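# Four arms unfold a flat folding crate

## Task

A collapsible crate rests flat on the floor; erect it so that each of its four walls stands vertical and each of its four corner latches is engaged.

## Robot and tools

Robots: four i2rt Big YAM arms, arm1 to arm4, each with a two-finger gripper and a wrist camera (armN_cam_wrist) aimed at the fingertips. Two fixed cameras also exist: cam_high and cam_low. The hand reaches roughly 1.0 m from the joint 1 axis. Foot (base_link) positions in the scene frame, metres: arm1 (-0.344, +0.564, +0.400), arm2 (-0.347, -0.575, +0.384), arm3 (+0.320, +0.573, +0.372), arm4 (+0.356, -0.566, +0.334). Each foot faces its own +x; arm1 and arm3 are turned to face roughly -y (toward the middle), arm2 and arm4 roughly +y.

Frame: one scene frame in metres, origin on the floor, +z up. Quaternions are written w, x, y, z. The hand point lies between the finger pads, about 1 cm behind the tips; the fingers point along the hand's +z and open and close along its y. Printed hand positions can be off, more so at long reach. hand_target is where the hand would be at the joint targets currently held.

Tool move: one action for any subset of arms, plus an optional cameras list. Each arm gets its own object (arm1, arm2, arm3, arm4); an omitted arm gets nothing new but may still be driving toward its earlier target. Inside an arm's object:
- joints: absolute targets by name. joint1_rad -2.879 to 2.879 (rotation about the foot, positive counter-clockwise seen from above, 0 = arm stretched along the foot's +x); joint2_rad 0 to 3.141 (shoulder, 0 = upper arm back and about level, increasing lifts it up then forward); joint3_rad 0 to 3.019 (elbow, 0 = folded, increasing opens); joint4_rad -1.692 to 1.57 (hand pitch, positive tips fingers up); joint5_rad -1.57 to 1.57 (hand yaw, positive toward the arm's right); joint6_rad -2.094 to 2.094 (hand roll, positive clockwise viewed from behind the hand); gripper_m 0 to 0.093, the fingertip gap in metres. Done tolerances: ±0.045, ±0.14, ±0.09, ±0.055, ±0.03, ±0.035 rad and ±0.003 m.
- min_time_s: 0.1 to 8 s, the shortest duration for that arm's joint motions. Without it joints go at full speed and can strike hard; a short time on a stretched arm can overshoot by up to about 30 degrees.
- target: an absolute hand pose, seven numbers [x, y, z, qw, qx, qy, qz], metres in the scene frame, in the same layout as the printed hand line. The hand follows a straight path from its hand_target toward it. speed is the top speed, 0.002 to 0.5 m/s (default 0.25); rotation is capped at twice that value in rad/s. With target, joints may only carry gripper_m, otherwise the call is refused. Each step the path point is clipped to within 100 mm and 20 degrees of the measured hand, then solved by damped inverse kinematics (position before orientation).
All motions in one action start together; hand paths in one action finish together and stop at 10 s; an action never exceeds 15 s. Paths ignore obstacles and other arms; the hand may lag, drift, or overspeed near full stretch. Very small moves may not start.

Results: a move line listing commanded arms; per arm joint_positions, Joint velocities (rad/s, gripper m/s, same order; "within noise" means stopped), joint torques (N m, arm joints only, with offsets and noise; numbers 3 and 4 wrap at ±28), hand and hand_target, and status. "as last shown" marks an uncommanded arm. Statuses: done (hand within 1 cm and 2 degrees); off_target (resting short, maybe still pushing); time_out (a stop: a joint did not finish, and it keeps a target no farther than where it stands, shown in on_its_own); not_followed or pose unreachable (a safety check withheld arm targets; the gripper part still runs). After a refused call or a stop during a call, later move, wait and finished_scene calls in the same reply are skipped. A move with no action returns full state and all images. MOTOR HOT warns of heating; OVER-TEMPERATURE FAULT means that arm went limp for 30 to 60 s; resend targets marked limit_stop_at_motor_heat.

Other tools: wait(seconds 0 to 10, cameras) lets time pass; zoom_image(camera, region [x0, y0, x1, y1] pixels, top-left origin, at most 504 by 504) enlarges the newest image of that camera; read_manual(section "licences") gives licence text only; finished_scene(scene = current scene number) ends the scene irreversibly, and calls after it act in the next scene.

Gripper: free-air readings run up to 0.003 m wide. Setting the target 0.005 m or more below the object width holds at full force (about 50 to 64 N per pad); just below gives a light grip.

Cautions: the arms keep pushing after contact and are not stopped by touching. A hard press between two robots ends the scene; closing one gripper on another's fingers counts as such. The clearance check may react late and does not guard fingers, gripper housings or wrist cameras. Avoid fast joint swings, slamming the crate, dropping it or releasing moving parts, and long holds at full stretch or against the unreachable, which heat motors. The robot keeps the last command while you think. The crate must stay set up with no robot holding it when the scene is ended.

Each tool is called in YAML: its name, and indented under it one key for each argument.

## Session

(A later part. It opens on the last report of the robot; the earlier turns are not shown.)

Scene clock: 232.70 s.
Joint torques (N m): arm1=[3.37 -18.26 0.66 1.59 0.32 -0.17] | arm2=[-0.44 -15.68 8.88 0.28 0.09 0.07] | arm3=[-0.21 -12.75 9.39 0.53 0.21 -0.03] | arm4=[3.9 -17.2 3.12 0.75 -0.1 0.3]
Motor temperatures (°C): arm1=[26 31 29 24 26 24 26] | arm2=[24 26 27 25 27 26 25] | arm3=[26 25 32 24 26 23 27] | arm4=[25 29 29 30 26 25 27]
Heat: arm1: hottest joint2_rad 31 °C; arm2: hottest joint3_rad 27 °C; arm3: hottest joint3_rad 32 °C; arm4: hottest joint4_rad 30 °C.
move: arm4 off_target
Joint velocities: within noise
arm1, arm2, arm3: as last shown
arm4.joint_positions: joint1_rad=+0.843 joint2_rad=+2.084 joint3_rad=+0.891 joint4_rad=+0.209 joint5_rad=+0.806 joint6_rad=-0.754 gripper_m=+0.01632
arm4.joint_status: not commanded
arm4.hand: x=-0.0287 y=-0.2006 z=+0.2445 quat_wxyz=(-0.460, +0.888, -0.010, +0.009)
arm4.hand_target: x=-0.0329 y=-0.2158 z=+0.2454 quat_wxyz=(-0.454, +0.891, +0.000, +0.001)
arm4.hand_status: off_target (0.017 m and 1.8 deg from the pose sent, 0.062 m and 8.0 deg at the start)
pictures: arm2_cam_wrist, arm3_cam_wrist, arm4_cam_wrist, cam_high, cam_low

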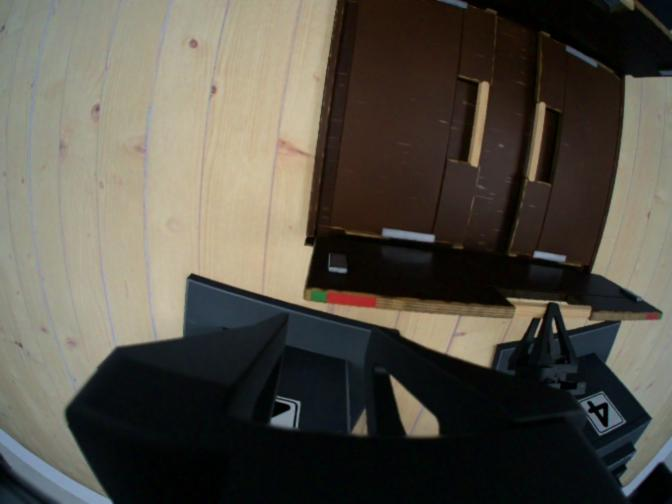

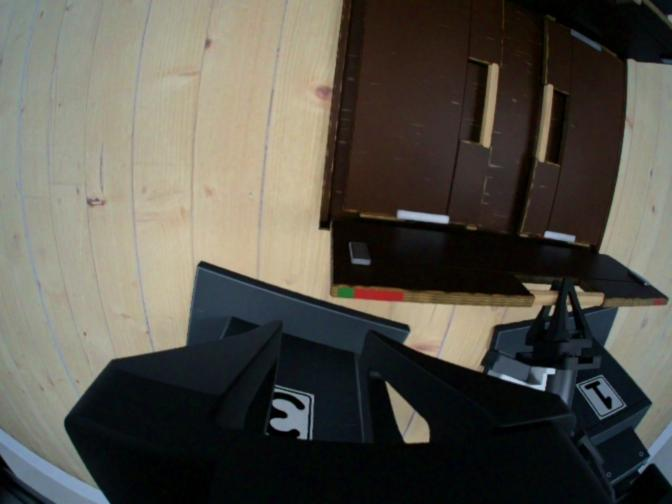

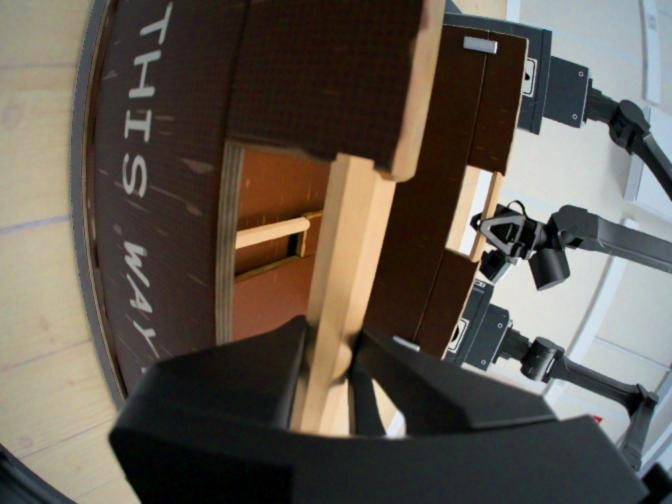

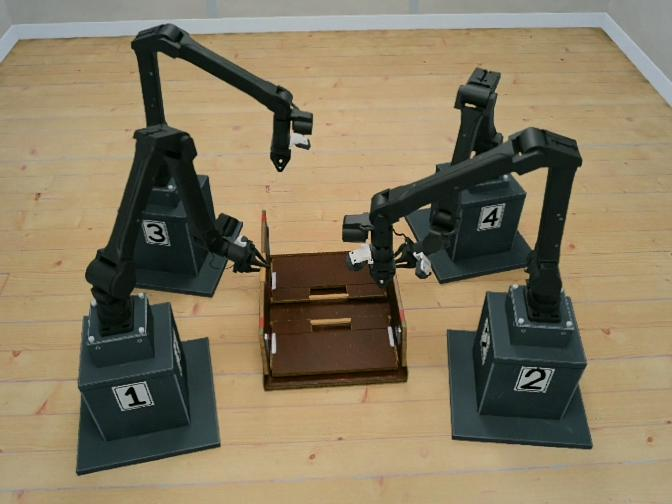

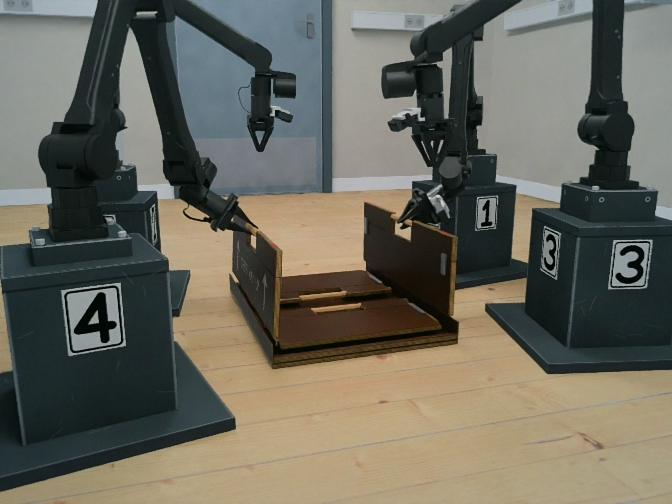

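move:
  arm2: {"target": [-0.073, 0.012, 0.19, 0, 0.7071, -0.7071, 0], "speed": 0.25, "joints": {"gripper_m": 0.045}}
  cameras: ["arm2_cam_wrist", "cam_high"]

Scene clock: 245.43 s.
Joint torques (N m): arm1=[3.84 -19.14 0.73 1.68 0.33 -0.12] | arm2=[0.09 -24.23 7.76 -0.09 -0.11 -0.11] | arm3=[0.21 -11.87 9.29 0.59 0.22 -0.04] | arm4=[3.84 -17.2 3.12 0.75 -0.11 0.31]
Motor temperatures (°C): arm1=[26 31 29 24 26 24 26] | arm2=[24 27 27 25 27 26 25] | arm3=[26 25 32 24 26 23 27] | arm4=[25 30 29 30 26 25 28]
Heat: arm1: hottest joint2_rad 31 °C; arm2: hottest joint2_rad 27 °C; arm3: hottest joint3_rad 32 °C; arm4: hottest joint2_rad 30 °C.
move: arm2 off_target
Joint velocities: within noise
arm1, arm3, arm4: as last shown
arm2.joint_positions: joint1_rad=-0.298 joint2_rad=+2.483 joint3_rad=+1.706 joint4_rad=-0.826 joint5_rad=-0.004 joint6_rad=-0.422 gripper_m=+0.04487
arm2.joint_status: all done
arm2.hand: x=-0.0828 y=-0.0055 z=+0.1778 quat_wxyz=(+0.015, +0.703, -0.711, +0.004)
arm2.hand_target: x=-0.0776 y=+0.0100 z=+0.1885 quat_wxyz=(+0.002, +0.707, -0.708, -0.002)
arm2.hand_status: off_target (0.023 m and 1.9 deg from the pose sent, 0.359 m and 4.0 deg at the start)

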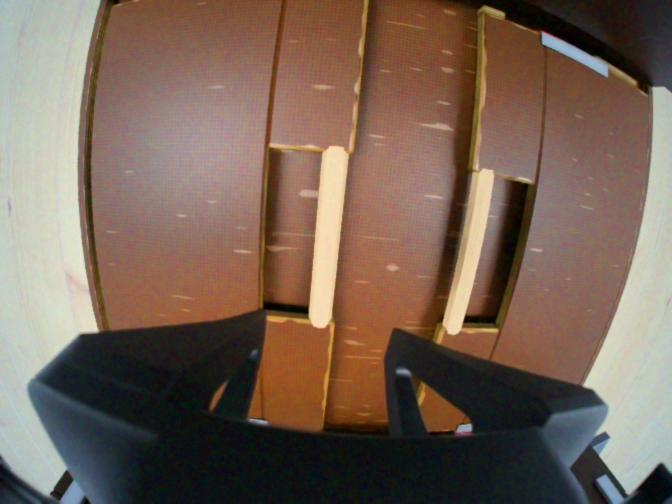

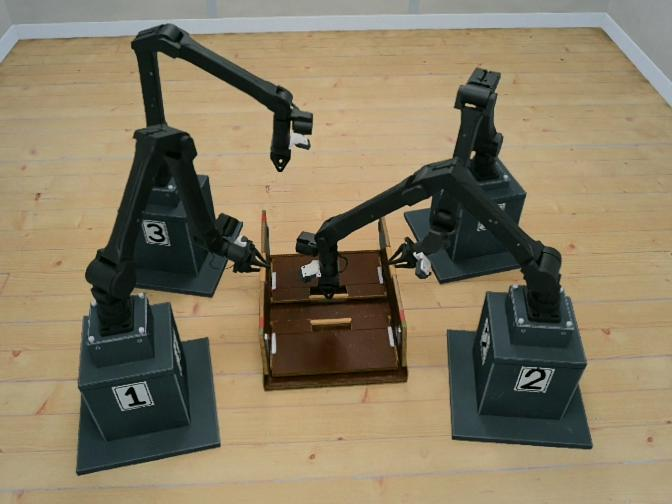

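move:
  arm2: {"target": [-0.069, 0.006, 0.085, 0, 0.7071, -0.7071, 0], "speed": 0.2, "joints": {"gripper_m": 0.04}}

move:
  arm2: {"target": [-0.069, 0.006, 0.047, 0, 0.7071, -0.7071, 0], "speed": 0.1}
  cameras: ["arm2_cam_wrist"]

Scene clock: 252.13 s.
Joint torques (N m): arm1=[3.49 -18.61 0.53 1.7 0.23 -0.16] | arm2=[-0.85 -25.47 6.71 0.61 0.07 -0.13] | arm3=[-0.32 -12.16 9.36 0.62 0.18 -0.06] | arm4=[3.9 -17.2 3.11 0.75 -0.1 0.3]
Motor temperatures (°C): arm1=[26 31 29 24 26 24 26] | arm2=[24 28 27 25 27 26 25] | arm3=[26 25 32 24 26 23 27] | arm4=[25 30 29 30 26 25 28]
Heat: arm1: hottest joint2_rad 31 °C; arm2: hottest joint2_rad 28 °C; arm3: hottest joint3_rad 32 °C; arm4: hottest joint2_rad 30 °C.
move: arm2 off_target
Joint velocities: within noise
arm1, arm3, arm4: as last shown
arm2.joint_positions: joint1_rad=-0.299 joint2_rad=+2.697 joint3_rad=+1.799 joint4_rad=-0.728 joint5_rad=-0.003 joint6_rad=-0.435 gripper_m=+0.04013
arm2.joint_status: all done
arm2.hand: x=-0.0861 y=-0.0157 z=+0.0699 quat_wxyz=(+0.026, +0.707, -0.707, +0.008)
arm2.hand_target: x=-0.0700 y=+0.0052 z=+0.0860 quat_wxyz=(-0.001, +0.707, -0.707, +0.000)
arm2.hand_status: off_target (0.031 m and 3.2 deg from the pose sent, 0.094 m and 1.9 deg at the start)
pictures: none

Scene clock: 253.40 s.
Joint torques (N m): arm1=[3.43 -18.78 0.68 1.68 0.29 -0.17] | arm2=[-0.79 -24.76 6.75 0.55 0.04 -0.13] | arm3=[-0.26 -12.45 9.39 0.59 0.23 -0.02] | arm4=[3.9 -17.26 3.11 0.75 -0.1 0.3]
Motor temperatures (°C): arm1=[26 31 29 24 26 24 26] | arm2=[24 28 27 25 27 26 25] | arm3=[26 25 32 24 26 23 27] | arm4=[25 30 29 30 26 25 28]
Heat: arm1: hottest joint2_rad 31 °C; arm2: hottest joint2_rad 28 °C; arm3: hottest joint3_rad 32 °C; arm4: hottest joint2_rad 30 °C.
move: arm2 off_target
Joint velocities: within noise
arm1.joint_positions: joint1_rad=+0.790 joint2_rad=+2.283 joint3_rad=+0.819 joint4_rad=+0.523 joint5_rad=+0.751 joint6_rad=-0.771 gripper_m=+0.01663
arm1.joint_status: not commanded
arm1.hand: x=-0.0146 y=+0.1954 z=+0.2305 quat_wxyz=(-0.001, -0.034, -0.890, +0.455)
arm1.hand_target: x=-0.0026 y=+0.2126 z=+0.2314 quat_wxyz=(-0.003, +0.001, -0.892, +0.452)
arm1.hand_status: not commanded
arm2.joint_positions: joint1_rad=-0.299 joint2_rad=+2.769 joint3_rad=+1.861 joint4_rad=-0.702 joint5_rad=-0.003 joint6_rad=-0.437 gripper_m=+0.04013
arm2.joint_status: not commanded
arm2.hand: x=-0.0828 y=-0.0087 z=+0.0405 quat_wxyz=(+0.018, +0.707, -0.707, +0.006)
arm2.hand_target: x=-0.0696 y=+0.0063 z=+0.0477 quat_wxyz=(-0.001, +0.708, -0.707, +0.000)
arm2.hand_status: off_target (0.021 m and 2.2 deg from the pose sent, 0.036 m and 3.2 deg at the start)
arm3, arm4: as last shown

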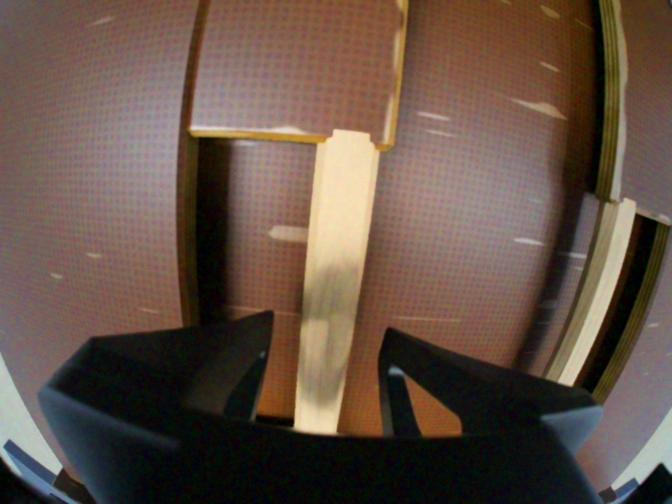

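move:
  arm2: {"target": [-0.069, 0.006, 0.039, 0, 0.7071, -0.7071, 0], "speed": 0.1, "joints": {"gripper_m": 0.03}}

move:
  arm2: {"joints": {"gripper_m": 0.008}}
  cameras: ["arm2_cam_wrist"]

Scene clock: 255.43 s.
Joint torques (N m): arm1=[3.37 -18.78 0.85 1.69 0.31 -0.17] | arm2=[-0.79 -24.23 6.8 0.69 0.05 -0.12] | arm3=[-0.67 -12.51 9.37 0.61 0.26 -0.02] | arm4=[3.9 -17.26 3.11 0.75 -0.1 0.3]
Motor temperatures (°C): arm1=[26 31 29 24 26 24 26] | arm2=[24 28 27 25 27 26 25] | arm3=[26 25 32 24 26 23 27] | arm4=[25 30 29 30 26 25 28]
Heat: arm1: hottest joint2_rad 31 °C; arm2: hottest joint2_rad 28 °C; arm3: hottest joint3_rad 32 °C; arm4: hottest joint2_rad 30 °C.
move: arm2 off_target
Joint velocities: within noise
arm1, arm4: as last shown
arm2.joint_positions: joint1_rad=-0.299 joint2_rad=+2.777 joint3_rad=+1.875 joint4_rad=-0.702 joint5_rad=-0.003 joint6_rad=-0.437 gripper_m=+0.03013
arm2.joint_status: all done
arm2.hand: x=-0.0811 y=-0.0051 z=+0.0390 quat_wxyz=(+0.015, +0.707, -0.707, +0.005)
arm2.hand_target: x=-0.0699 y=+0.0056 z=+0.0389 quat_wxyz=(+0.000, +0.707, -0.707, +0.000)
arm2.hand_status: off_target (0.016 m and 1.8 deg from the pose sent, 0.020 m and 2.2 deg at the start)
arm3.joint_positions: joint1_rad=+0.097 joint2_rad=+1.637 joint3_rad=+1.118 joint4_rad=-1.103 joint5_rad=+0.005 joint6_rad=-0.094 gripper_m=+0.03012
arm3.joint_status: not commanded
arm3.hand: x=+0.2675 y=+0.1432 z=+0.4378 quat_wxyz=(+0.017, -0.716, -0.698, -0.020)
arm3.hand_target: x=+0.2673 y=+0.1226 z=+0.4486 quat_wxyz=(+0.005, -0.710, -0.704, -0.002)
arm3.hand_status: not commanded
pictures: none

Scene clock: 256.03 s.
Joint torques (N m): arm1=[3.49 -18.96 0.53 1.69 0.32 -0.12] | arm2=[-0.97 -23.88 6.8 0.69 0.12 0.03] | arm3=[-0.32 -12.51 9.5 0.58 0.22 -0.05] | arm4=[3.9 -17.2 3.11 0.75 -0.1 0.3]
Motor temperatures (°C): arm1=[26 31 29 24 26 24 26] | arm2=[24 28 27 25 27 26 25] | arm3=[26 25 32 24 26 23 27] | arm4=[25 30 28 30 26 25 28]
Heat: arm1: hottest joint2_rad 31 °C; arm2: hottest joint2_rad 28 °C; arm3: hottest joint3_rad 32 °C; arm4: hottest joint2_rad 30 °C.
move: arm2 off_target
Joint velocities: within noise
arm1, arm3, arm4: as last shown
arm2.joint_positions: joint1_rad=-0.298 joint2_rad=+2.777 joint3_rad=+1.875 joint4_rad=-0.703 joint5_rad=-0.013 joint6_rad=-0.457 gripper_m=+0.01640
arm2.joint_status: gripper_m off_target (ended at +0.01643, target +0.00800)
arm2.hand: x=-0.0839 y=-0.0042 z=+0.0391 quat_wxyz=(+0.018, +0.715, -0.699, +0.000)
arm2.hand_target: x=-0.0718 y=+0.0062 z=+0.0390 quat_wxyz=(+0.002, +0.711, -0.704, -0.004)
arm2.hand_status: not commanded

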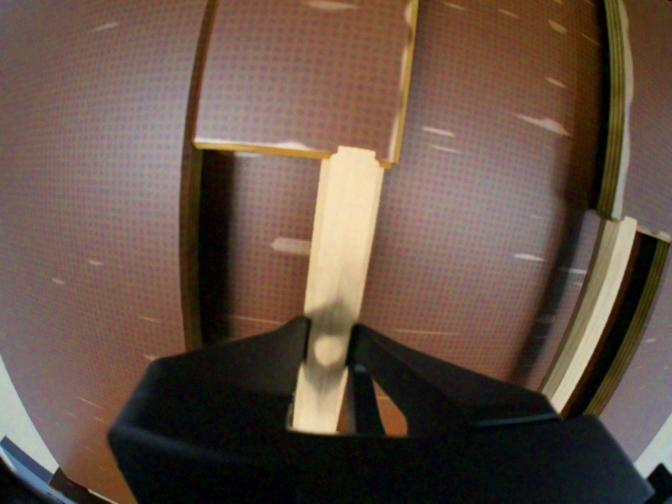

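move:
  arm2: {"target": [-0.080, 0.0055, 0.101, -0.0572, 0.7201, -0.6894, 0.0537], "speed": 0.12}

move:
  arm2: {"target": [-0.100, 0.0046, 0.142, -0.1139, 0.7134, -0.6830, 0.1070], "speed": 0.12}
  cameras: ["arm2_cam_wrist", "cam_high", "cam_low"]

Scene clock: 269.63 s.
Joint torques (N m): arm1=[2.61 -18.49 0.83 1.63 0.34 -0.12] | arm2=[-0.26 -27.99 4.07 0.24 0.55 0.03] | arm3=[-0.38 -12.34 9.4 0.51 0.2 -0.04] | arm4=[3.9 -17.2 3.11 0.73 -0.1 0.3]
Motor temperatures (°C): arm1=[26 31 29 24 26 24 26] | arm2=[24 29 27 25 27 26 25] | arm3=[26 25 33 24 26 23 27] | arm4=[25 30 28 30 26 25 28]
Heat: arm1: hottest joint2_rad 31 °C; arm2: hottest joint2_rad 29 °C; arm3: hottest joint3_rad 33 °C; arm4: hottest joint2_rad 30 °C.
move: arm2 off_target
Joint velocities: within noise
arm1, arm3, arm4: as last shown
arm2.joint_positions: joint1_rad=-0.253 joint2_rad=+2.667 joint3_rad=+1.729 joint4_rad=-0.593 joint5_rad=+0.131 joint6_rad=-0.435 gripper_m=+0.01640
arm2.joint_status: not commanded
arm2.hand: x=-0.0873 y=-0.0048 z=+0.0736 quat_wxyz=(-0.043, +0.720, -0.690, +0.054)
arm2.hand_target: x=-0.0785 y=+0.0078 z=+0.1002 quat_wxyz=(-0.062, +0.717, -0.693, +0.053)
arm2.hand_status: off_target (0.030 m and 1.6 deg from the pose sent, 0.063 m and 10.7 deg at the start)
pictures: none

Scene clock: 270.87 s.
Joint torques (N m): arm1=[3.49 -18.9 0.72 1.77 0.33 -0.17] | arm2=[0.73 -29.74 2.66 -0.7 1.11 0.07] | arm3=[-0.21 -12.75 9.46 0.53 0.21 -0.05] | arm4=[2.9 -16.56 3.99 0.73 -0.27 0.22]
Motor temperatures (°C): arm1=[26 31 29 24 26 24 26] | arm2=[24 29 27 25 27 26 25] | arm3=[26 25 33 24 26 23 27] | arm4=[24 30 28 30 26 25 28]
Heat: arm1: hottest joint2_rad 31 °C; arm2: hottest joint2_rad 29 °C; arm3: hottest joint3_rad 33 °C; arm4: hottest joint2_rad 30 °C.
move: arm2 off_target
Joint velocities: within noise
arm1, arm3: as last shown
arm2.joint_positions: joint1_rad=-0.206 joint2_rad=+2.590 joint3_rad=+1.622 joint4_rad=-0.501 joint5_rad=+0.267 joint6_rad=-0.399 gripper_m=+0.01640
arm2.joint_status: not commanded
arm2.hand: x=-0.0943 y=-0.0053 z=+0.1004 quat_wxyz=(-0.100, +0.715, -0.685, +0.102)
arm2.hand_target: x=-0.0933 y=+0.0029 z=+0.1390 quat_wxyz=(-0.113, +0.713, -0.684, +0.108)
arm2.hand_status: off_target (0.043 m and 1.7 deg from the pose sent, 0.070 m and 10.2 deg at the start)
arm4.joint_positions: joint1_rad=+0.856 joint2_rad=+2.078 joint3_rad=+0.880 joint4_rad=+0.209 joint5_rad=+0.810 joint6_rad=-0.745 gripper_m=+0.01632
arm4.joint_status: not commanded
arm4.hand: x=-0.0294 y=-0.2077 z=+0.2453 quat_wxyz=(-0.460, +0.888, -0.008, +0.007)
arm4.hand_target: x=-0.0335 y=-0.2163 z=+0.2455 quat_wxyz=(-0.454, +0.891, +0.000, +0.000)
arm4.hand_status: not commanded

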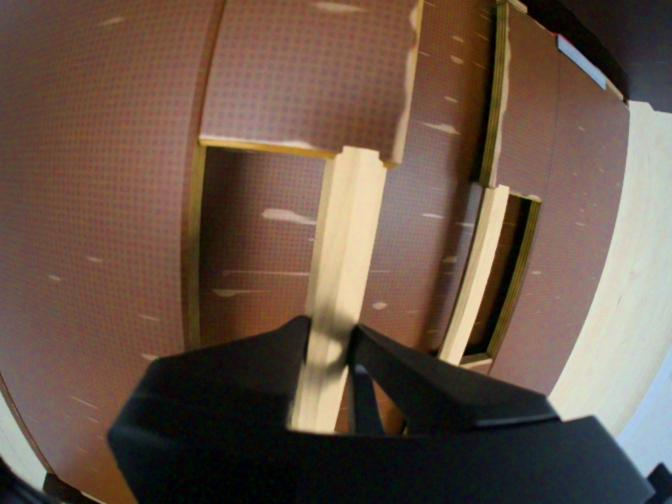

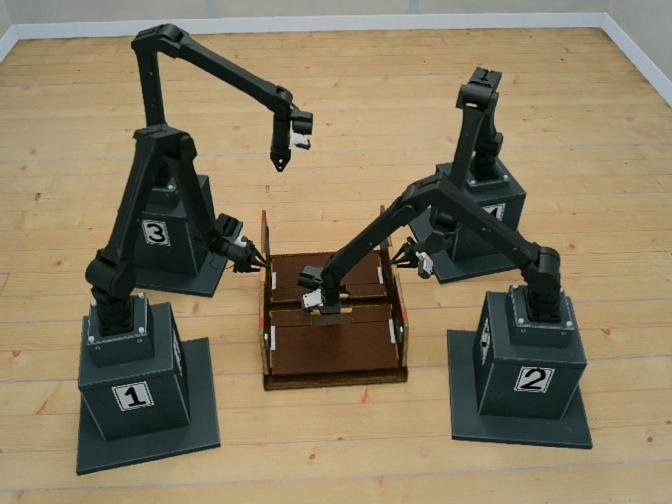

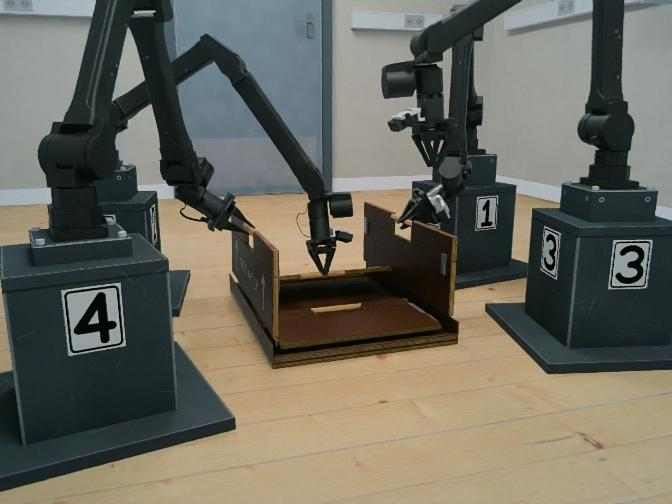

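zoom_image:
  camera: "cam_high"
  region: [240, 225, 440, 405]

zoom_image:
  camera: "cam_low"
  region: [220, 190, 480, 370]

Scaled by 2.520 from the camera's image (finer frame: 960x720).

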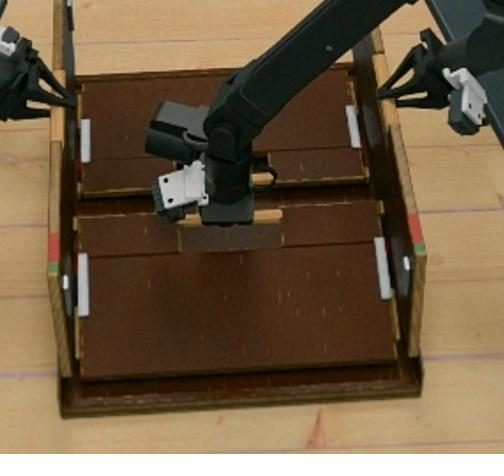

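Scaled by 1.938 from the camera's image (finer frame: 960x720).

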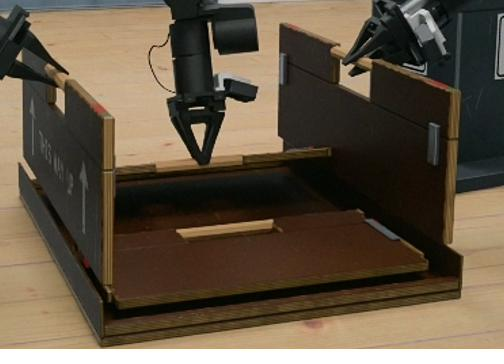

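move:
  arm4: {"target": [-0.034, -0.230, 0.2445, -0.45399, 0.89101, 0, 0], "speed": 0.1}
  arm1: {"target": [-0.003, 0.223, 0.232, 0, 0, 0.89101, -0.45399], "speed": 0.1}
  cameras: ["arm2_cam_wrist", "cam_high"]

zoom_image:
  camera: "cam_high"
  region: [240, 225, 440, 405]

Scene clock: 278.10 s.
Joint torques (N m): arm1=[4.66 -18.43 -0.36 1.43 0.76 -0.04] | arm2=[0.67 -27.63 3.92 -0.49 0.31 0.06] | arm3=[-0.5 -11.99 9.28 0.57 0.23 -0.06] | arm4=[4.42 -16.85 3.1 0.12 -0.1 0.36]
Motor temperatures (°C): arm1=[26 31 28 24 26 24 26] | arm2=[24 30 27 25 28 26 25] | arm3=[26 25 33 24 26 23 27] | arm4=[24 30 28 30 26 25 28]
Heat: arm1: hottest joint2_rad 31 °C; arm2: hottest joint2_rad 30 °C; arm3: hottest joint3_rad 33 °C; arm4: hottest joint2_rad 30 °C.
move: arm1 off_target; arm4 off_target
Joint velocities: within noise
arm1.joint_positions: joint1_rad=+0.792 joint2_rad=+2.286 joint3_rad=+0.819 joint4_rad=+0.523 joint5_rad=+0.760 joint6_rad=-0.766 gripper_m=+0.01663
arm1.joint_status: not commanded
arm1.hand: x=-0.0159 y=+0.1958 z=+0.2300 quat_wxyz=(+0.002, -0.037, -0.889, +0.457)
arm1.hand_target: x=-0.0048 y=+0.2213 z=+0.2312 quat_wxyz=(+0.001, +0.000, -0.891, +0.454)
arm1.hand_status: off_target (0.030 m and 4.2 deg from the pose sent, 0.030 m and 3.9 deg at the start)
arm2.joint_positions: joint1_rad=-0.195 joint2_rad=+2.565 joint3_rad=+1.604 joint4_rad=-0.507 joint5_rad=+0.287 joint6_rad=-0.389 gripper_m=+0.01640
arm2.joint_status: not commanded
arm2.hand: x=-0.0979 y=-0.0054 z=+0.1115 quat_wxyz=(-0.105, +0.714, -0.684, +0.110)
arm2.hand_target: x=-0.0990 y=+0.0049 z=+0.1394 quat_wxyz=(-0.114, +0.713, -0.683, +0.107)
arm2.hand_status: not commanded
arm3: as last shown
arm4.joint_positions: joint1_rad=+0.863 joint2_rad=+2.078 joint3_rad=+0.877 joint4_rad=+0.209 joint5_rad=+0.819 joint6_rad=-0.736 gripper_m=+0.01632
arm4.joint_status: not commanded
arm4.hand: x=-0.0292 y=-0.2102 z=+0.2455 quat_wxyz=(-0.463, +0.886, -0.010, +0.008)
arm4.hand_target: x=-0.0334 y=-0.2290 z=+0.2444 quat_wxyz=(-0.454, +0.891, +0.004, +0.002)
arm4.hand_status: off_target (0.020 m and 1.8 deg from the pose sent, 0.023 m and 1.5 deg at the start)

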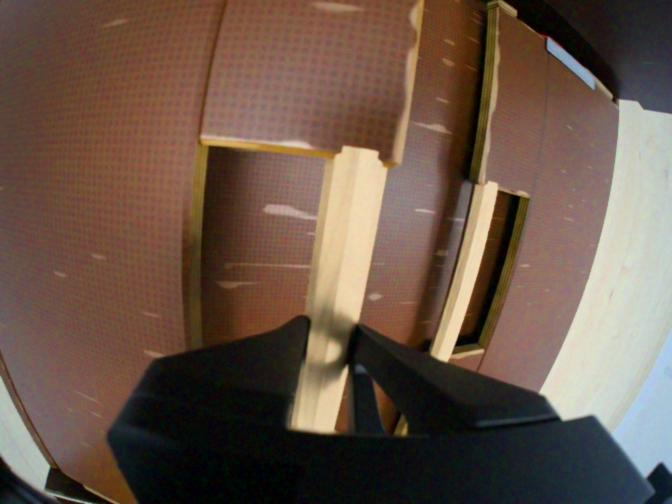

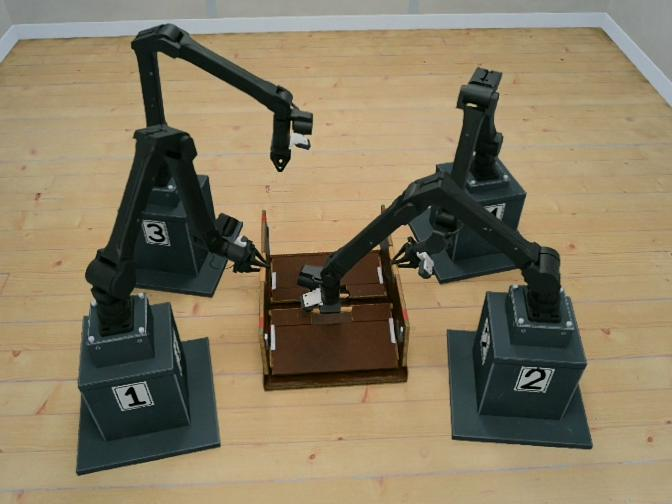

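Scaled by 2.520 from the camera's image (finer frame: 960x720).

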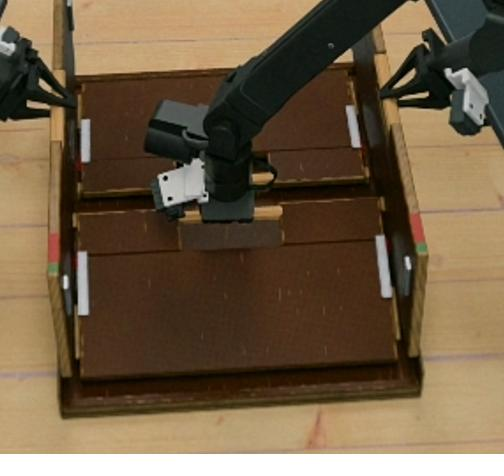

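move:
  arm2: {"target": [-0.102, 0.0046, 0.155, -0.1139, 0.7134, -0.6830, 0.1070], "speed": 0.12}

move:
  arm2: {"target": [-0.130, 0.004, 0.190, -0.1700, 0.7024, -0.6724, 0.1597], "speed": 0.12}
  cameras: ["arm2_cam_wrist", "cam_high", "cam_low"]

zoom_image:
  camera: "cam_high"
  region: [240, 225, 440, 405]

Scene clock: 280.87 s.
Joint torques (N m): arm1=[4.89 -19.43 -0.32 1.46 0.74 -0.04] | arm2=[0.38 -28.69 3.7 -0.9 0.15 0.04] | arm3=[-0.21 -12.22 9.42 0.65 0.23 -0.05] | arm4=[4.37 -16.85 3.08 0.1 -0.12 0.35]
Motor temperatures (°C): arm1=[26 31 28 24 26 24 26] | arm2=[24 31 27 25 27 26 25] | arm3=[26 25 33 24 26 23 27] | arm4=[24 30 28 30 26 25 28]
Heat: arm1: hottest joint2_rad 31 °C; arm2: hottest joint2_rad 31 °C; arm3: hottest joint3_rad 33 °C; arm4: hottest joint2_rad 30 °C.
move: arm2 off_target
Joint velocities: within noise
arm1, arm3: as last shown
arm2.joint_positions: joint1_rad=-0.187 joint2_rad=+2.550 joint3_rad=+1.593 joint4_rad=-0.513 joint5_rad=+0.300 joint6_rad=-0.385 gripper_m=+0.01640
arm2.joint_status: not commanded
arm2.hand: x=-0.1007 y=-0.0054 z=+0.1185 quat_wxyz=(-0.108, +0.714, -0.682, +0.115)
arm2.hand_target: x=-0.1008 y=+0.0047 z=+0.1532 quat_wxyz=(-0.115, +0.713, -0.682, +0.111)
arm2.hand_status: off_target (0.038 m and 1.1 deg from the pose sent, 0.045 m and 1.0 deg at the start)
arm4.joint_positions: joint1_rad=+0.863 joint2_rad=+2.078 joint3_rad=+0.877 joint4_rad=+0.209 joint5_rad=+0.821 joint6_rad=-0.734 gripper_m=+0.01632
arm4.joint_status: not commanded
arm4.hand: x=-0.0290 y=-0.2100 z=+0.2457 quat_wxyz=(-0.463, +0.886, -0.011, +0.008)
arm4.hand_target: x=-0.0331 y=-0.2287 z=+0.2445 quat_wxyz=(-0.455, +0.891, +0.004, +0.003)
arm4.hand_status: not commanded
pictures: none

Scene clock: 282.07 s.
Joint torques (N m): arm1=[4.84 -18.96 -0.16 1.33 0.73 -0.06] | arm2=[0.67 -27.11 3.71 -0.12 0.21 0.15] | arm3=[0.21 -11.99 9.36 0.49 0.23 -0.04] | arm4=[4.13 -16.85 3.22 0.1 -0.21 0.33]
Motor temperatures (°C): arm1=[26 31 28 24 26 24 26] | arm2=[24 31 27 25 27 26 25] | arm3=[26 25 33 24 26 23 27] | arm4=[24 30 28 30 26 25 28]
Heat: arm1: hottest joint2_rad 31 °C; arm2: hottest joint2_rad 31 °C; arm3: hottest joint3_rad 33 °C; arm4: hottest joint2_rad 30 °C.
move: arm2 off_target
Joint velocities: within noise
arm1, arm3: as last shown
arm2.joint_positions: joint1_rad=-0.114 joint2_rad=+2.455 joint3_rad=+1.499 joint4_rad=-0.496 joint5_rad=+0.442 joint6_rad=-0.333 gripper_m=+0.01640
arm2.joint_status: not commanded
arm2.hand: x=-0.1240 y=-0.0067 z=+0.1609 quat_wxyz=(-0.155, +0.708, -0.669, +0.165)
arm2.hand_target: x=-0.1271 y=+0.0030 z=+0.1886 quat_wxyz=(-0.167, +0.704, -0.672, +0.157)
arm2.hand_status: off_target (0.032 m and 1.9 deg from the pose sent, 0.078 m and 9.0 deg at the start)
arm4.joint_positions: joint1_rad=+0.866 joint2_rad=+2.078 joint3_rad=+0.875 joint4_rad=+0.209 joint5_rad=+0.822 joint6_rad=-0.732 gripper_m=+0.01632
arm4.joint_status: not commanded
arm4.hand: x=-0.0292 y=-0.2115 z=+0.2455 quat_wxyz=(-0.464, +0.886, -0.010, +0.008)
arm4.hand_target: x=-0.0334 y=-0.2288 z=+0.2444 quat_wxyz=(-0.454, +0.891, +0.004, +0.002)
arm4.hand_status: not commanded

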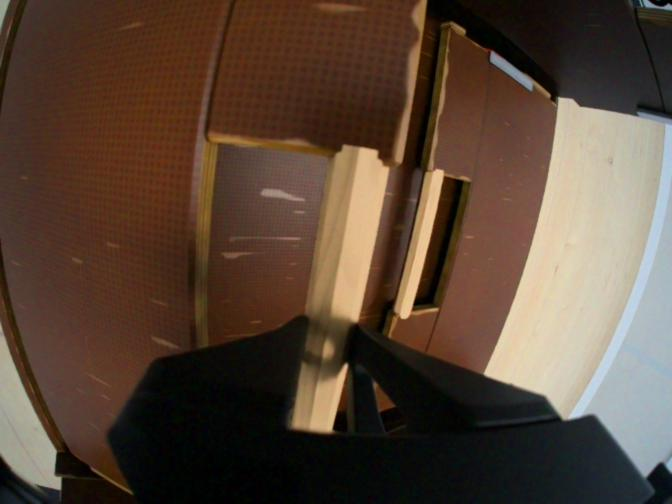

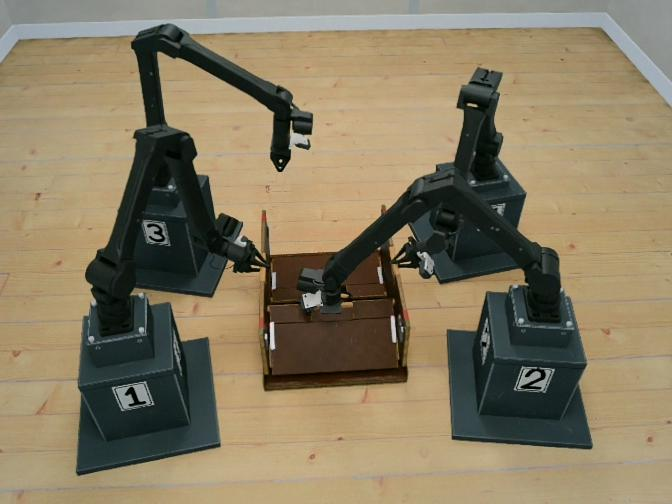

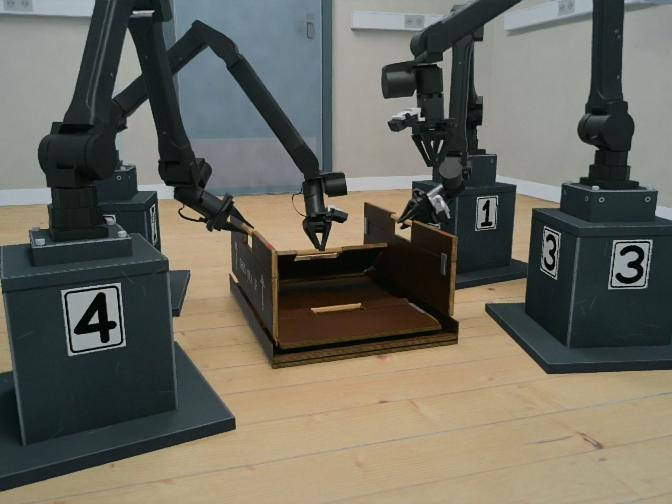

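Scaled by 2.520 from the camera's image (finer frame: 960x720).

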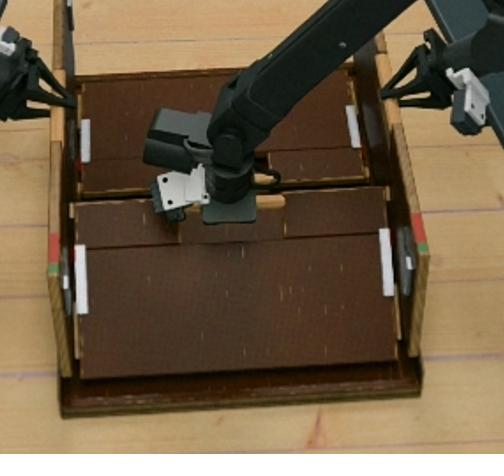

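move:
  arm2: {"target": [-0.158, 0.003, 0.215, -0.1824, 0.6993, -0.6694, 0.1713], "speed": 0.12}

move:
  arm2: {"target": [-0.202, 0.002, 0.238, -0.2372, 0.6829, -0.6538, 0.2228], "speed": 0.12}
  cameras: ["arm2_cam_wrist", "cam_high", "cam_low"]

zoom_image:
  camera: "cam_high"
  region: [240, 225, 440, 405]

Scene clock: 288.13 s.
Joint torques (N m): arm1=[4.72 -19.02 -0.27 1.25 0.76 0] | arm2=[1.44 -26.7 4.03 -0.57 0.07 0.31] | arm3=[-0.73 -12.28 9.33 0.59 0.19 -0.03] | arm4=[4.13 -16.85 3.26 0.12 -0.24 0.32]
Motor temperatures (°C): arm1=[26 31 28 24 26 24 26] | arm2=[24 31 27 25 27 26 25] | arm3=[26 25 33 24 26 23 27] | arm4=[24 30 28 30 26 25 28]
Heat: arm1: hottest joint2_rad 31 °C; arm2: hottest joint2_rad 31 °C; arm3: hottest joint3_rad 33 °C; arm4: hottest joint2_rad 30 °C.
move: arm2 off_target
Joint velocities: within noise
arm1, arm3: as last shown
arm2.joint_positions: joint1_rad=-0.065 joint2_rad=+2.401 joint3_rad=+1.459 joint4_rad=-0.519 joint5_rad=+0.505 joint6_rad=-0.283 gripper_m=+0.01631
arm2.joint_status: not commanded
arm2.hand: x=-0.1444 y=-0.0072 z=+0.1865 quat_wxyz=(-0.175, +0.702, -0.665, +0.186)
arm2.hand_target: x=-0.1536 y=+0.0024 z=+0.2141 quat_wxyz=(-0.184, +0.698, -0.670, +0.176)
arm2.hand_status: off_target (0.033 m and 2.0 deg from the pose sent, 0.065 m and 3.3 deg at the start)
arm4.joint_positions: joint1_rad=+0.867 joint2_rad=+2.078 joint3_rad=+0.875 joint4_rad=+0.209 joint5_rad=+0.824 joint6_rad=-0.732 gripper_m=+0.01632
arm4.joint_status: not commanded
arm4.hand: x=-0.0296 y=-0.2120 z=+0.2457 quat_wxyz=(-0.464, +0.886, -0.010, +0.008)
arm4.hand_target: x=-0.0339 y=-0.2289 z=+0.2446 quat_wxyz=(-0.455, +0.891, +0.004, +0.002)
arm4.hand_status: not commanded
pictures: none

Scene clock: 289.40 s.
Joint torques (N m): arm1=[4.84 -19.08 -0.2 1.18 0.76 -0.02] | arm2=[2.84 -25.47 4.21 -0.39 -0.21 0.41] | arm3=[-0.21 -12.63 9.36 0.57 0.21 -0.04] | arm4=[4.01 -16.85 3.28 0.1 -0.26 0.32]
Motor temperatures (°C): arm1=[26 31 28 24 26 23 26] | arm2=[24 31 27 25 27 26 25] | arm3=[26 25 33 24 26 23 27] | arm4=[24 30 28 30 26 25 28]
Heat: arm1: hottest joint2_rad 31 °C; arm2: hottest joint2_rad 31 °C; arm3: hottest joint3_rad 33 °C; arm4: hottest joint2_rad 30 °C.
move: arm2 off_target
Joint velocities: within noise
arm1, arm4: as last shown
arm2.joint_positions: joint1_rad=+0.038 joint2_rad=+2.360 joint3_rad=+1.423 joint4_rad=-0.556 joint5_rad=+0.672 joint6_rad=-0.175 gripper_m=+0.01622
arm2.joint_status: not commanded
arm2.hand: x=-0.1813 y=-0.0076 z=+0.2162 quat_wxyz=(-0.229, +0.683, -0.650, +0.241)
arm2.hand_target: x=-0.2016 y=+0.0029 z=+0.2372 quat_wxyz=(-0.238, +0.683, -0.654, +0.223)
arm2.hand_status: off_target (0.032 m and 2.3 deg from the pose sent, 0.078 m and 8.7 deg at the start)
arm3.joint_positions: joint1_rad=+0.097 joint2_rad=+1.637 joint3_rad=+1.118 joint4_rad=-1.103 joint5_rad=+0.005 joint6_rad=-0.094 gripper_m=+0.03012
arm3.joint_status: not commanded
arm3.hand: x=+0.2675 y=+0.1432 z=+0.4378 quat_wxyz=(+0.017, -0.716, -0.698, -0.020)
arm3.hand_target: x=+0.2673 y=+0.1226 z=+0.4486 quat_wxyz=(+0.005, -0.710, -0.704, -0.002)
arm3.hand_status: not commanded
arm4.joint_positions: joint1_rad=+0.867 joint2_rad=+2.078 joint3_rad=+0.875 joint4_rad=+0.209 joint5_rad=+0.824 joint6_rad=-0.731 gripper_m=+0.01632
arm4.hand_target: x=-0.0337 y=-0.2287 z=+0.2446 quat_wxyz=(-0.455, +0.891, +0.004, +0.002)

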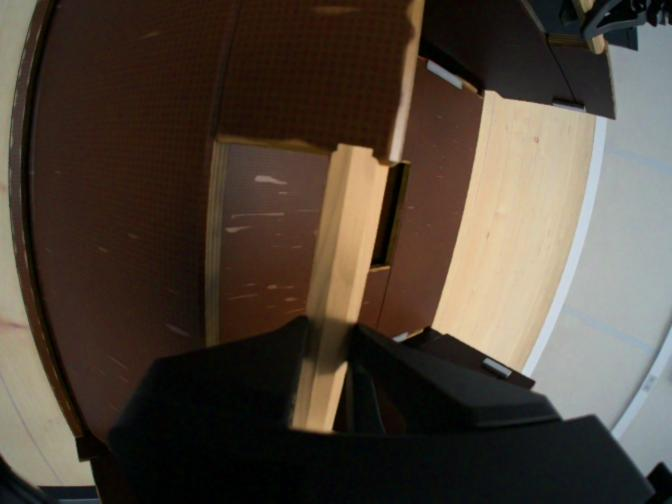

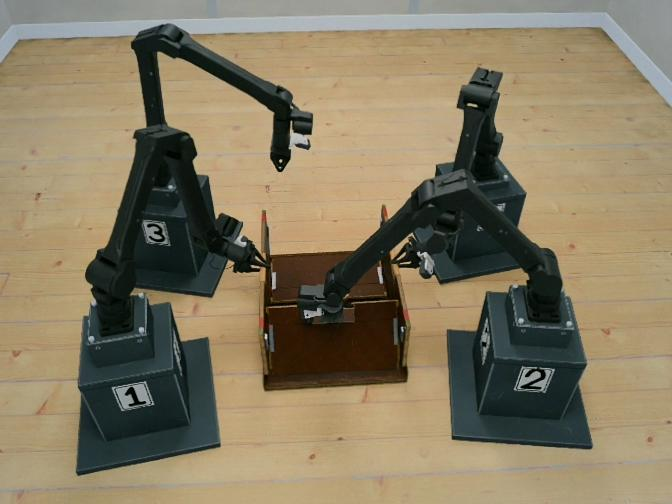

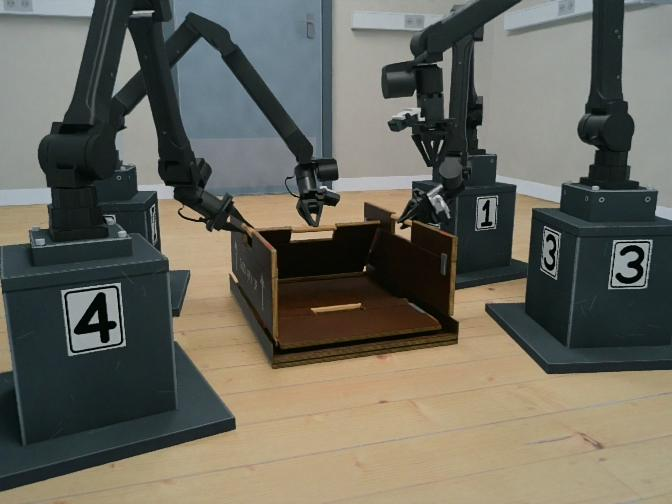

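Scaled by 2.520 from the camera's image (finer frame: 960x720).

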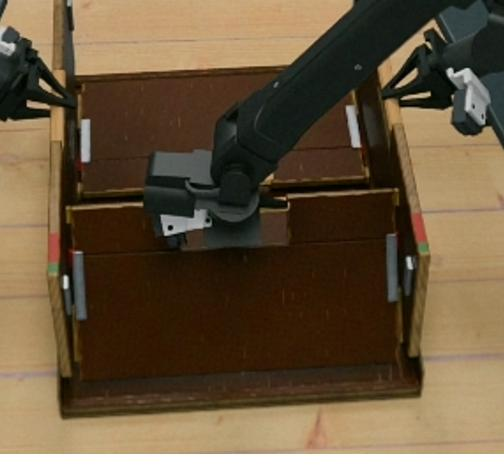

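move:
  arm2: {"target": [-0.247, 0.002, 0.256, -0.2788, 0.6673, -0.6389, 0.2618], "speed": 0.12}

move:
  arm2: {"target": [-0.284, 0.001, 0.262, -0.3078, 0.6546, -0.6267, 0.2891], "speed": 0.1}
  cameras: ["arm2_cam_wrist", "cam_high", "cam_low"]

zoom_image:
  camera: "cam_high"
  region: [240, 225, 440, 405]

Scene clock: 297.80 s.
Joint torques (N m): arm1=[4.48 -18.61 -0.27 1.35 0.75 -0.02] | arm2=[2.78 -24.35 5.07 -0.51 -0.36 0.35] | arm3=[-0.67 -12.34 9.47 0.66 0.21 -0.06] | arm4=[4.01 -16.85 3.3 0.1 -0.28 0.31]
Motor temperatures (°C): arm1=[26 31 28 24 26 23 26] | arm2=[24 30 26 25 27 26 26] | arm3=[26 25 33 24 26 23 27] | arm4=[24 29 28 30 26 25 28]
Heat: arm1: hottest joint2_rad 31 °C; arm2: hottest joint2_rad 30 °C; arm3: hottest joint3_rad 33 °C; arm4: hottest joint4_rad 30 °C.
move: arm2 off_target
Joint velocities: within noise
arm1, arm3: as last shown
arm2.joint_positions: joint1_rad=+0.144 joint2_rad=+2.344 joint3_rad=+1.421 joint4_rad=-0.651 joint5_rad=+0.804 joint6_rad=-0.040 gripper_m=+0.01602
arm2.joint_status: not commanded
arm2.hand: x=-0.2251 y=-0.0094 z=+0.2390 quat_wxyz=(-0.271, +0.666, -0.635, +0.282)
arm2.hand_target: x=-0.2458 y=+0.0020 z=+0.2556 quat_wxyz=(-0.279, +0.667, -0.639, +0.262)
arm2.hand_status: off_target (0.030 m and 2.6 deg from the pose sent, 0.077 m and 6.6 deg at the start)
arm4.joint_positions: joint1_rad=+0.867 joint2_rad=+2.078 joint3_rad=+0.874 joint4_rad=+0.209 joint5_rad=+0.825 joint6_rad=-0.731 gripper_m=+0.01632
arm4.joint_status: not commanded
arm4.hand: x=-0.0287 y=-0.2123 z=+0.2455 quat_wxyz=(-0.464, +0.886, -0.010, +0.009)
arm4.hand_target: x=-0.0330 y=-0.2288 z=+0.2445 quat_wxyz=(-0.455, +0.891, +0.004, +0.003)
arm4.hand_status: not commanded
pictures: none

Scene clock: 298.97 s.
Joint torques (N m): arm1=[4.25 -19.43 -0.36 1.46 0.74 -0.05] | arm2=[2.02 -22.18 6.34 -0.61 0.25 0.34] | arm3=[-0.21 -12.75 9.44 0.53 0.18 -0.02] | arm4=[4.01 -16.79 3.3 0.1 -0.29 0.32]
Motor temperatures (°C): arm1=[26 31 28 24 26 23 26] | arm2=[24 30 26 25 27 26 26] | arm3=[26 25 33 24 26 23 27] | arm4=[24 29 28 30 26 25 28]
Heat: arm1: hottest joint2_rad 31 °C; arm2: hottest joint2_rad 30 °C; arm3: hottest joint3_rad 33 °C; arm4: hottest joint4_rad 30 °C.
move: arm2 off_target
Joint velocities: within noise
arm1, arm3, arm4: as last shown
arm2.joint_positions: joint1_rad=+0.236 joint2_rad=+2.344 joint3_rad=+1.441 joint4_rad=-0.760 joint5_rad=+0.867 joint6_rad=+0.089 gripper_m=+0.01443
arm2.joint_status: not commanded
arm2.hand: x=-0.2692 y=-0.0104 z=+0.2525 quat_wxyz=(-0.297, +0.658, -0.624, +0.300)
arm2.hand_target: x=-0.2843 y=+0.0010 z=+0.2610 quat_wxyz=(-0.305, +0.656, -0.628, +0.287)
arm2.hand_status: off_target (0.021 m and 1.8 deg from the pose sent, 0.064 m and 4.5 deg at the start)
arm4.hand_target: x=-0.0329 y=-0.2286 z=+0.2444 quat_wxyz=(-0.455, +0.891, +0.004, +0.003)

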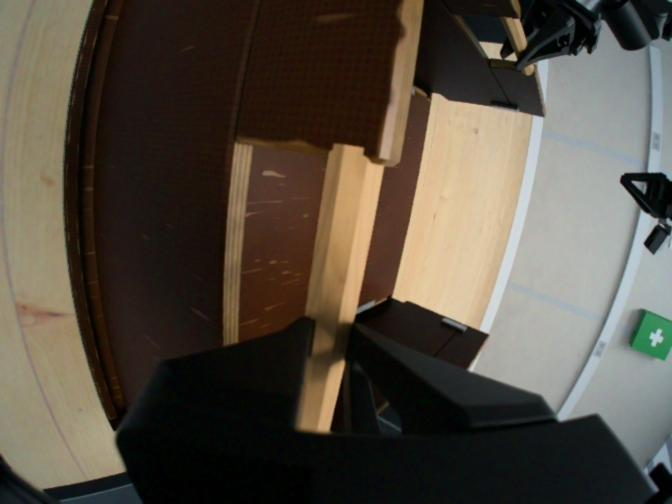

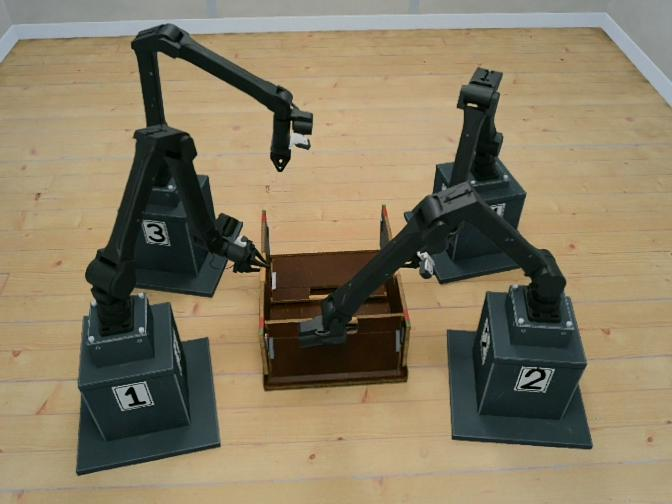

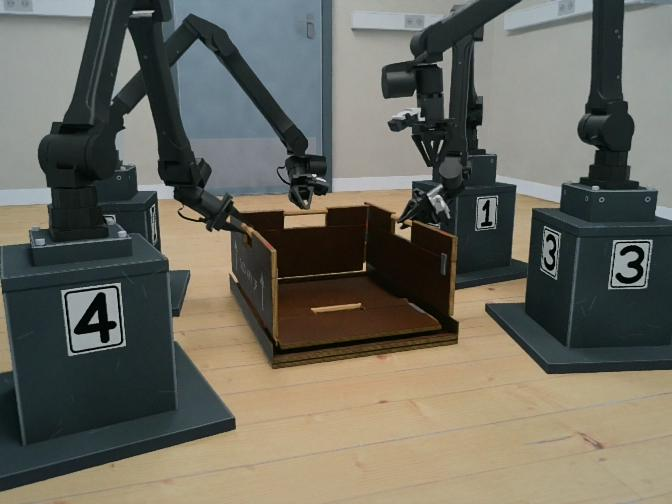

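Scaled by 2.520 from the camera's image (finer frame: 960x720).

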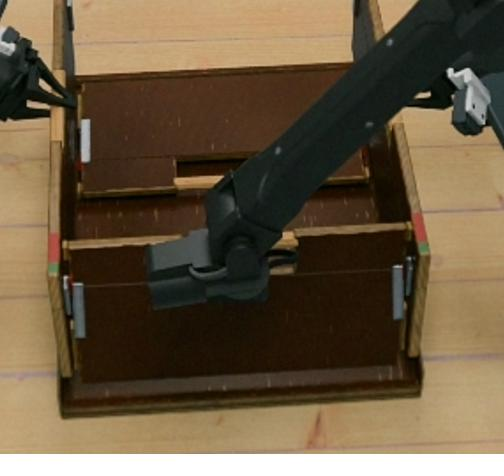

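move:
  arm2: {"target": [-0.300, 0.001, 0.253, -0.3193, 0.6492, -0.6215, 0.3000], "speed": 0.08}
  cameras: ["arm2_cam_wrist", "cam_high"]

zoom_image:
  camera: "cam_high"
  region: [240, 225, 440, 405]

Scene clock: 303.00 s.
Joint torques (N m): arm1=[4.89 -19.19 -0.27 1.4 0.75 -0.02] | arm2=[3.25 -21.07 6.5 -0.38 0.26 0.38] | arm3=[0.15 -11.69 9.39 0.54 0.22 -0.05] | arm4=[3.96 -16.85 3.3 0.1 -0.31 0.31]
Motor temperatures (°C): arm1=[26 31 28 24 26 23 26] | arm2=[24 30 26 25 27 26 26] | arm3=[26 25 33 24 26 23 27] | arm4=[24 29 28 30 26 25 28]
Heat: arm1: hottest joint2_rad 31 °C; arm2: hottest joint2_rad 30 °C; arm3: hottest joint3_rad 33 °C; arm4: hottest joint4_rad 30 °C.
move: arm2 off_target
Joint velocities: within noise
arm1, arm3: as last shown
arm2.joint_positions: joint1_rad=+0.257 joint2_rad=+2.366 joint3_rad=+1.467 joint4_rad=-0.812 joint5_rad=+0.907 joint6_rad=+0.146 gripper_m=+0.01442
arm2.joint_status: not commanded
arm2.hand: x=-0.2768 y=-0.0103 z=+0.2532 quat_wxyz=(-0.310, +0.648, -0.620, +0.315)
arm2.hand_target: x=-0.3001 y=+0.0003 z=+0.2533 quat_wxyz=(-0.319, +0.650, -0.621, +0.300)
arm2.hand_status: off_target (0.026 m and 2.1 deg from the pose sent, 0.033 m and 2.7 deg at the start)
arm4.joint_positions: joint1_rad=+0.869 joint2_rad=+2.078 joint3_rad=+0.874 joint4_rad=+0.209 joint5_rad=+0.825 joint6_rad=-0.731 gripper_m=+0.01632
arm4.joint_status: not commanded
arm4.hand: x=-0.0292 y=-0.2128 z=+0.2455 quat_wxyz=(-0.464, +0.886, -0.010, +0.008)
arm4.hand_target: x=-0.0334 y=-0.2291 z=+0.2444 quat_wxyz=(-0.454, +0.891, +0.004, +0.003)
arm4.hand_status: not commanded

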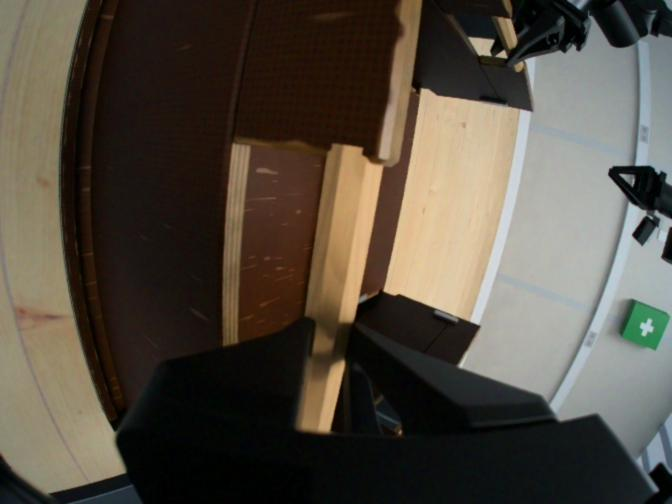

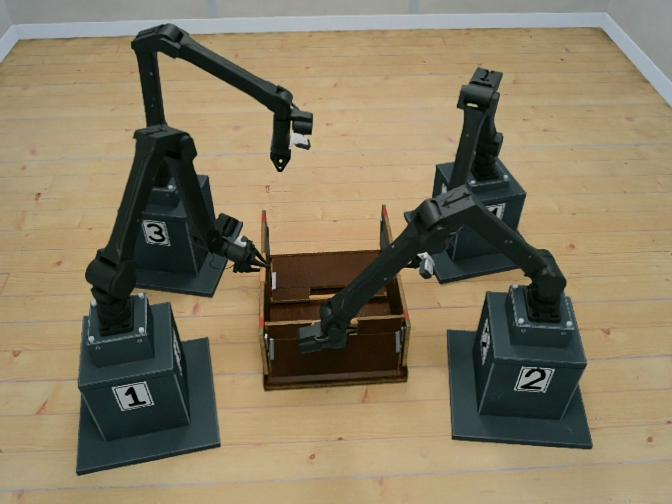

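Scaled by 2.520 from the camera's image (finer frame: 960x720).

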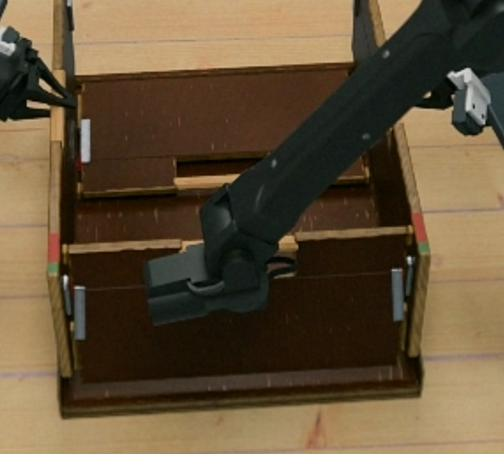

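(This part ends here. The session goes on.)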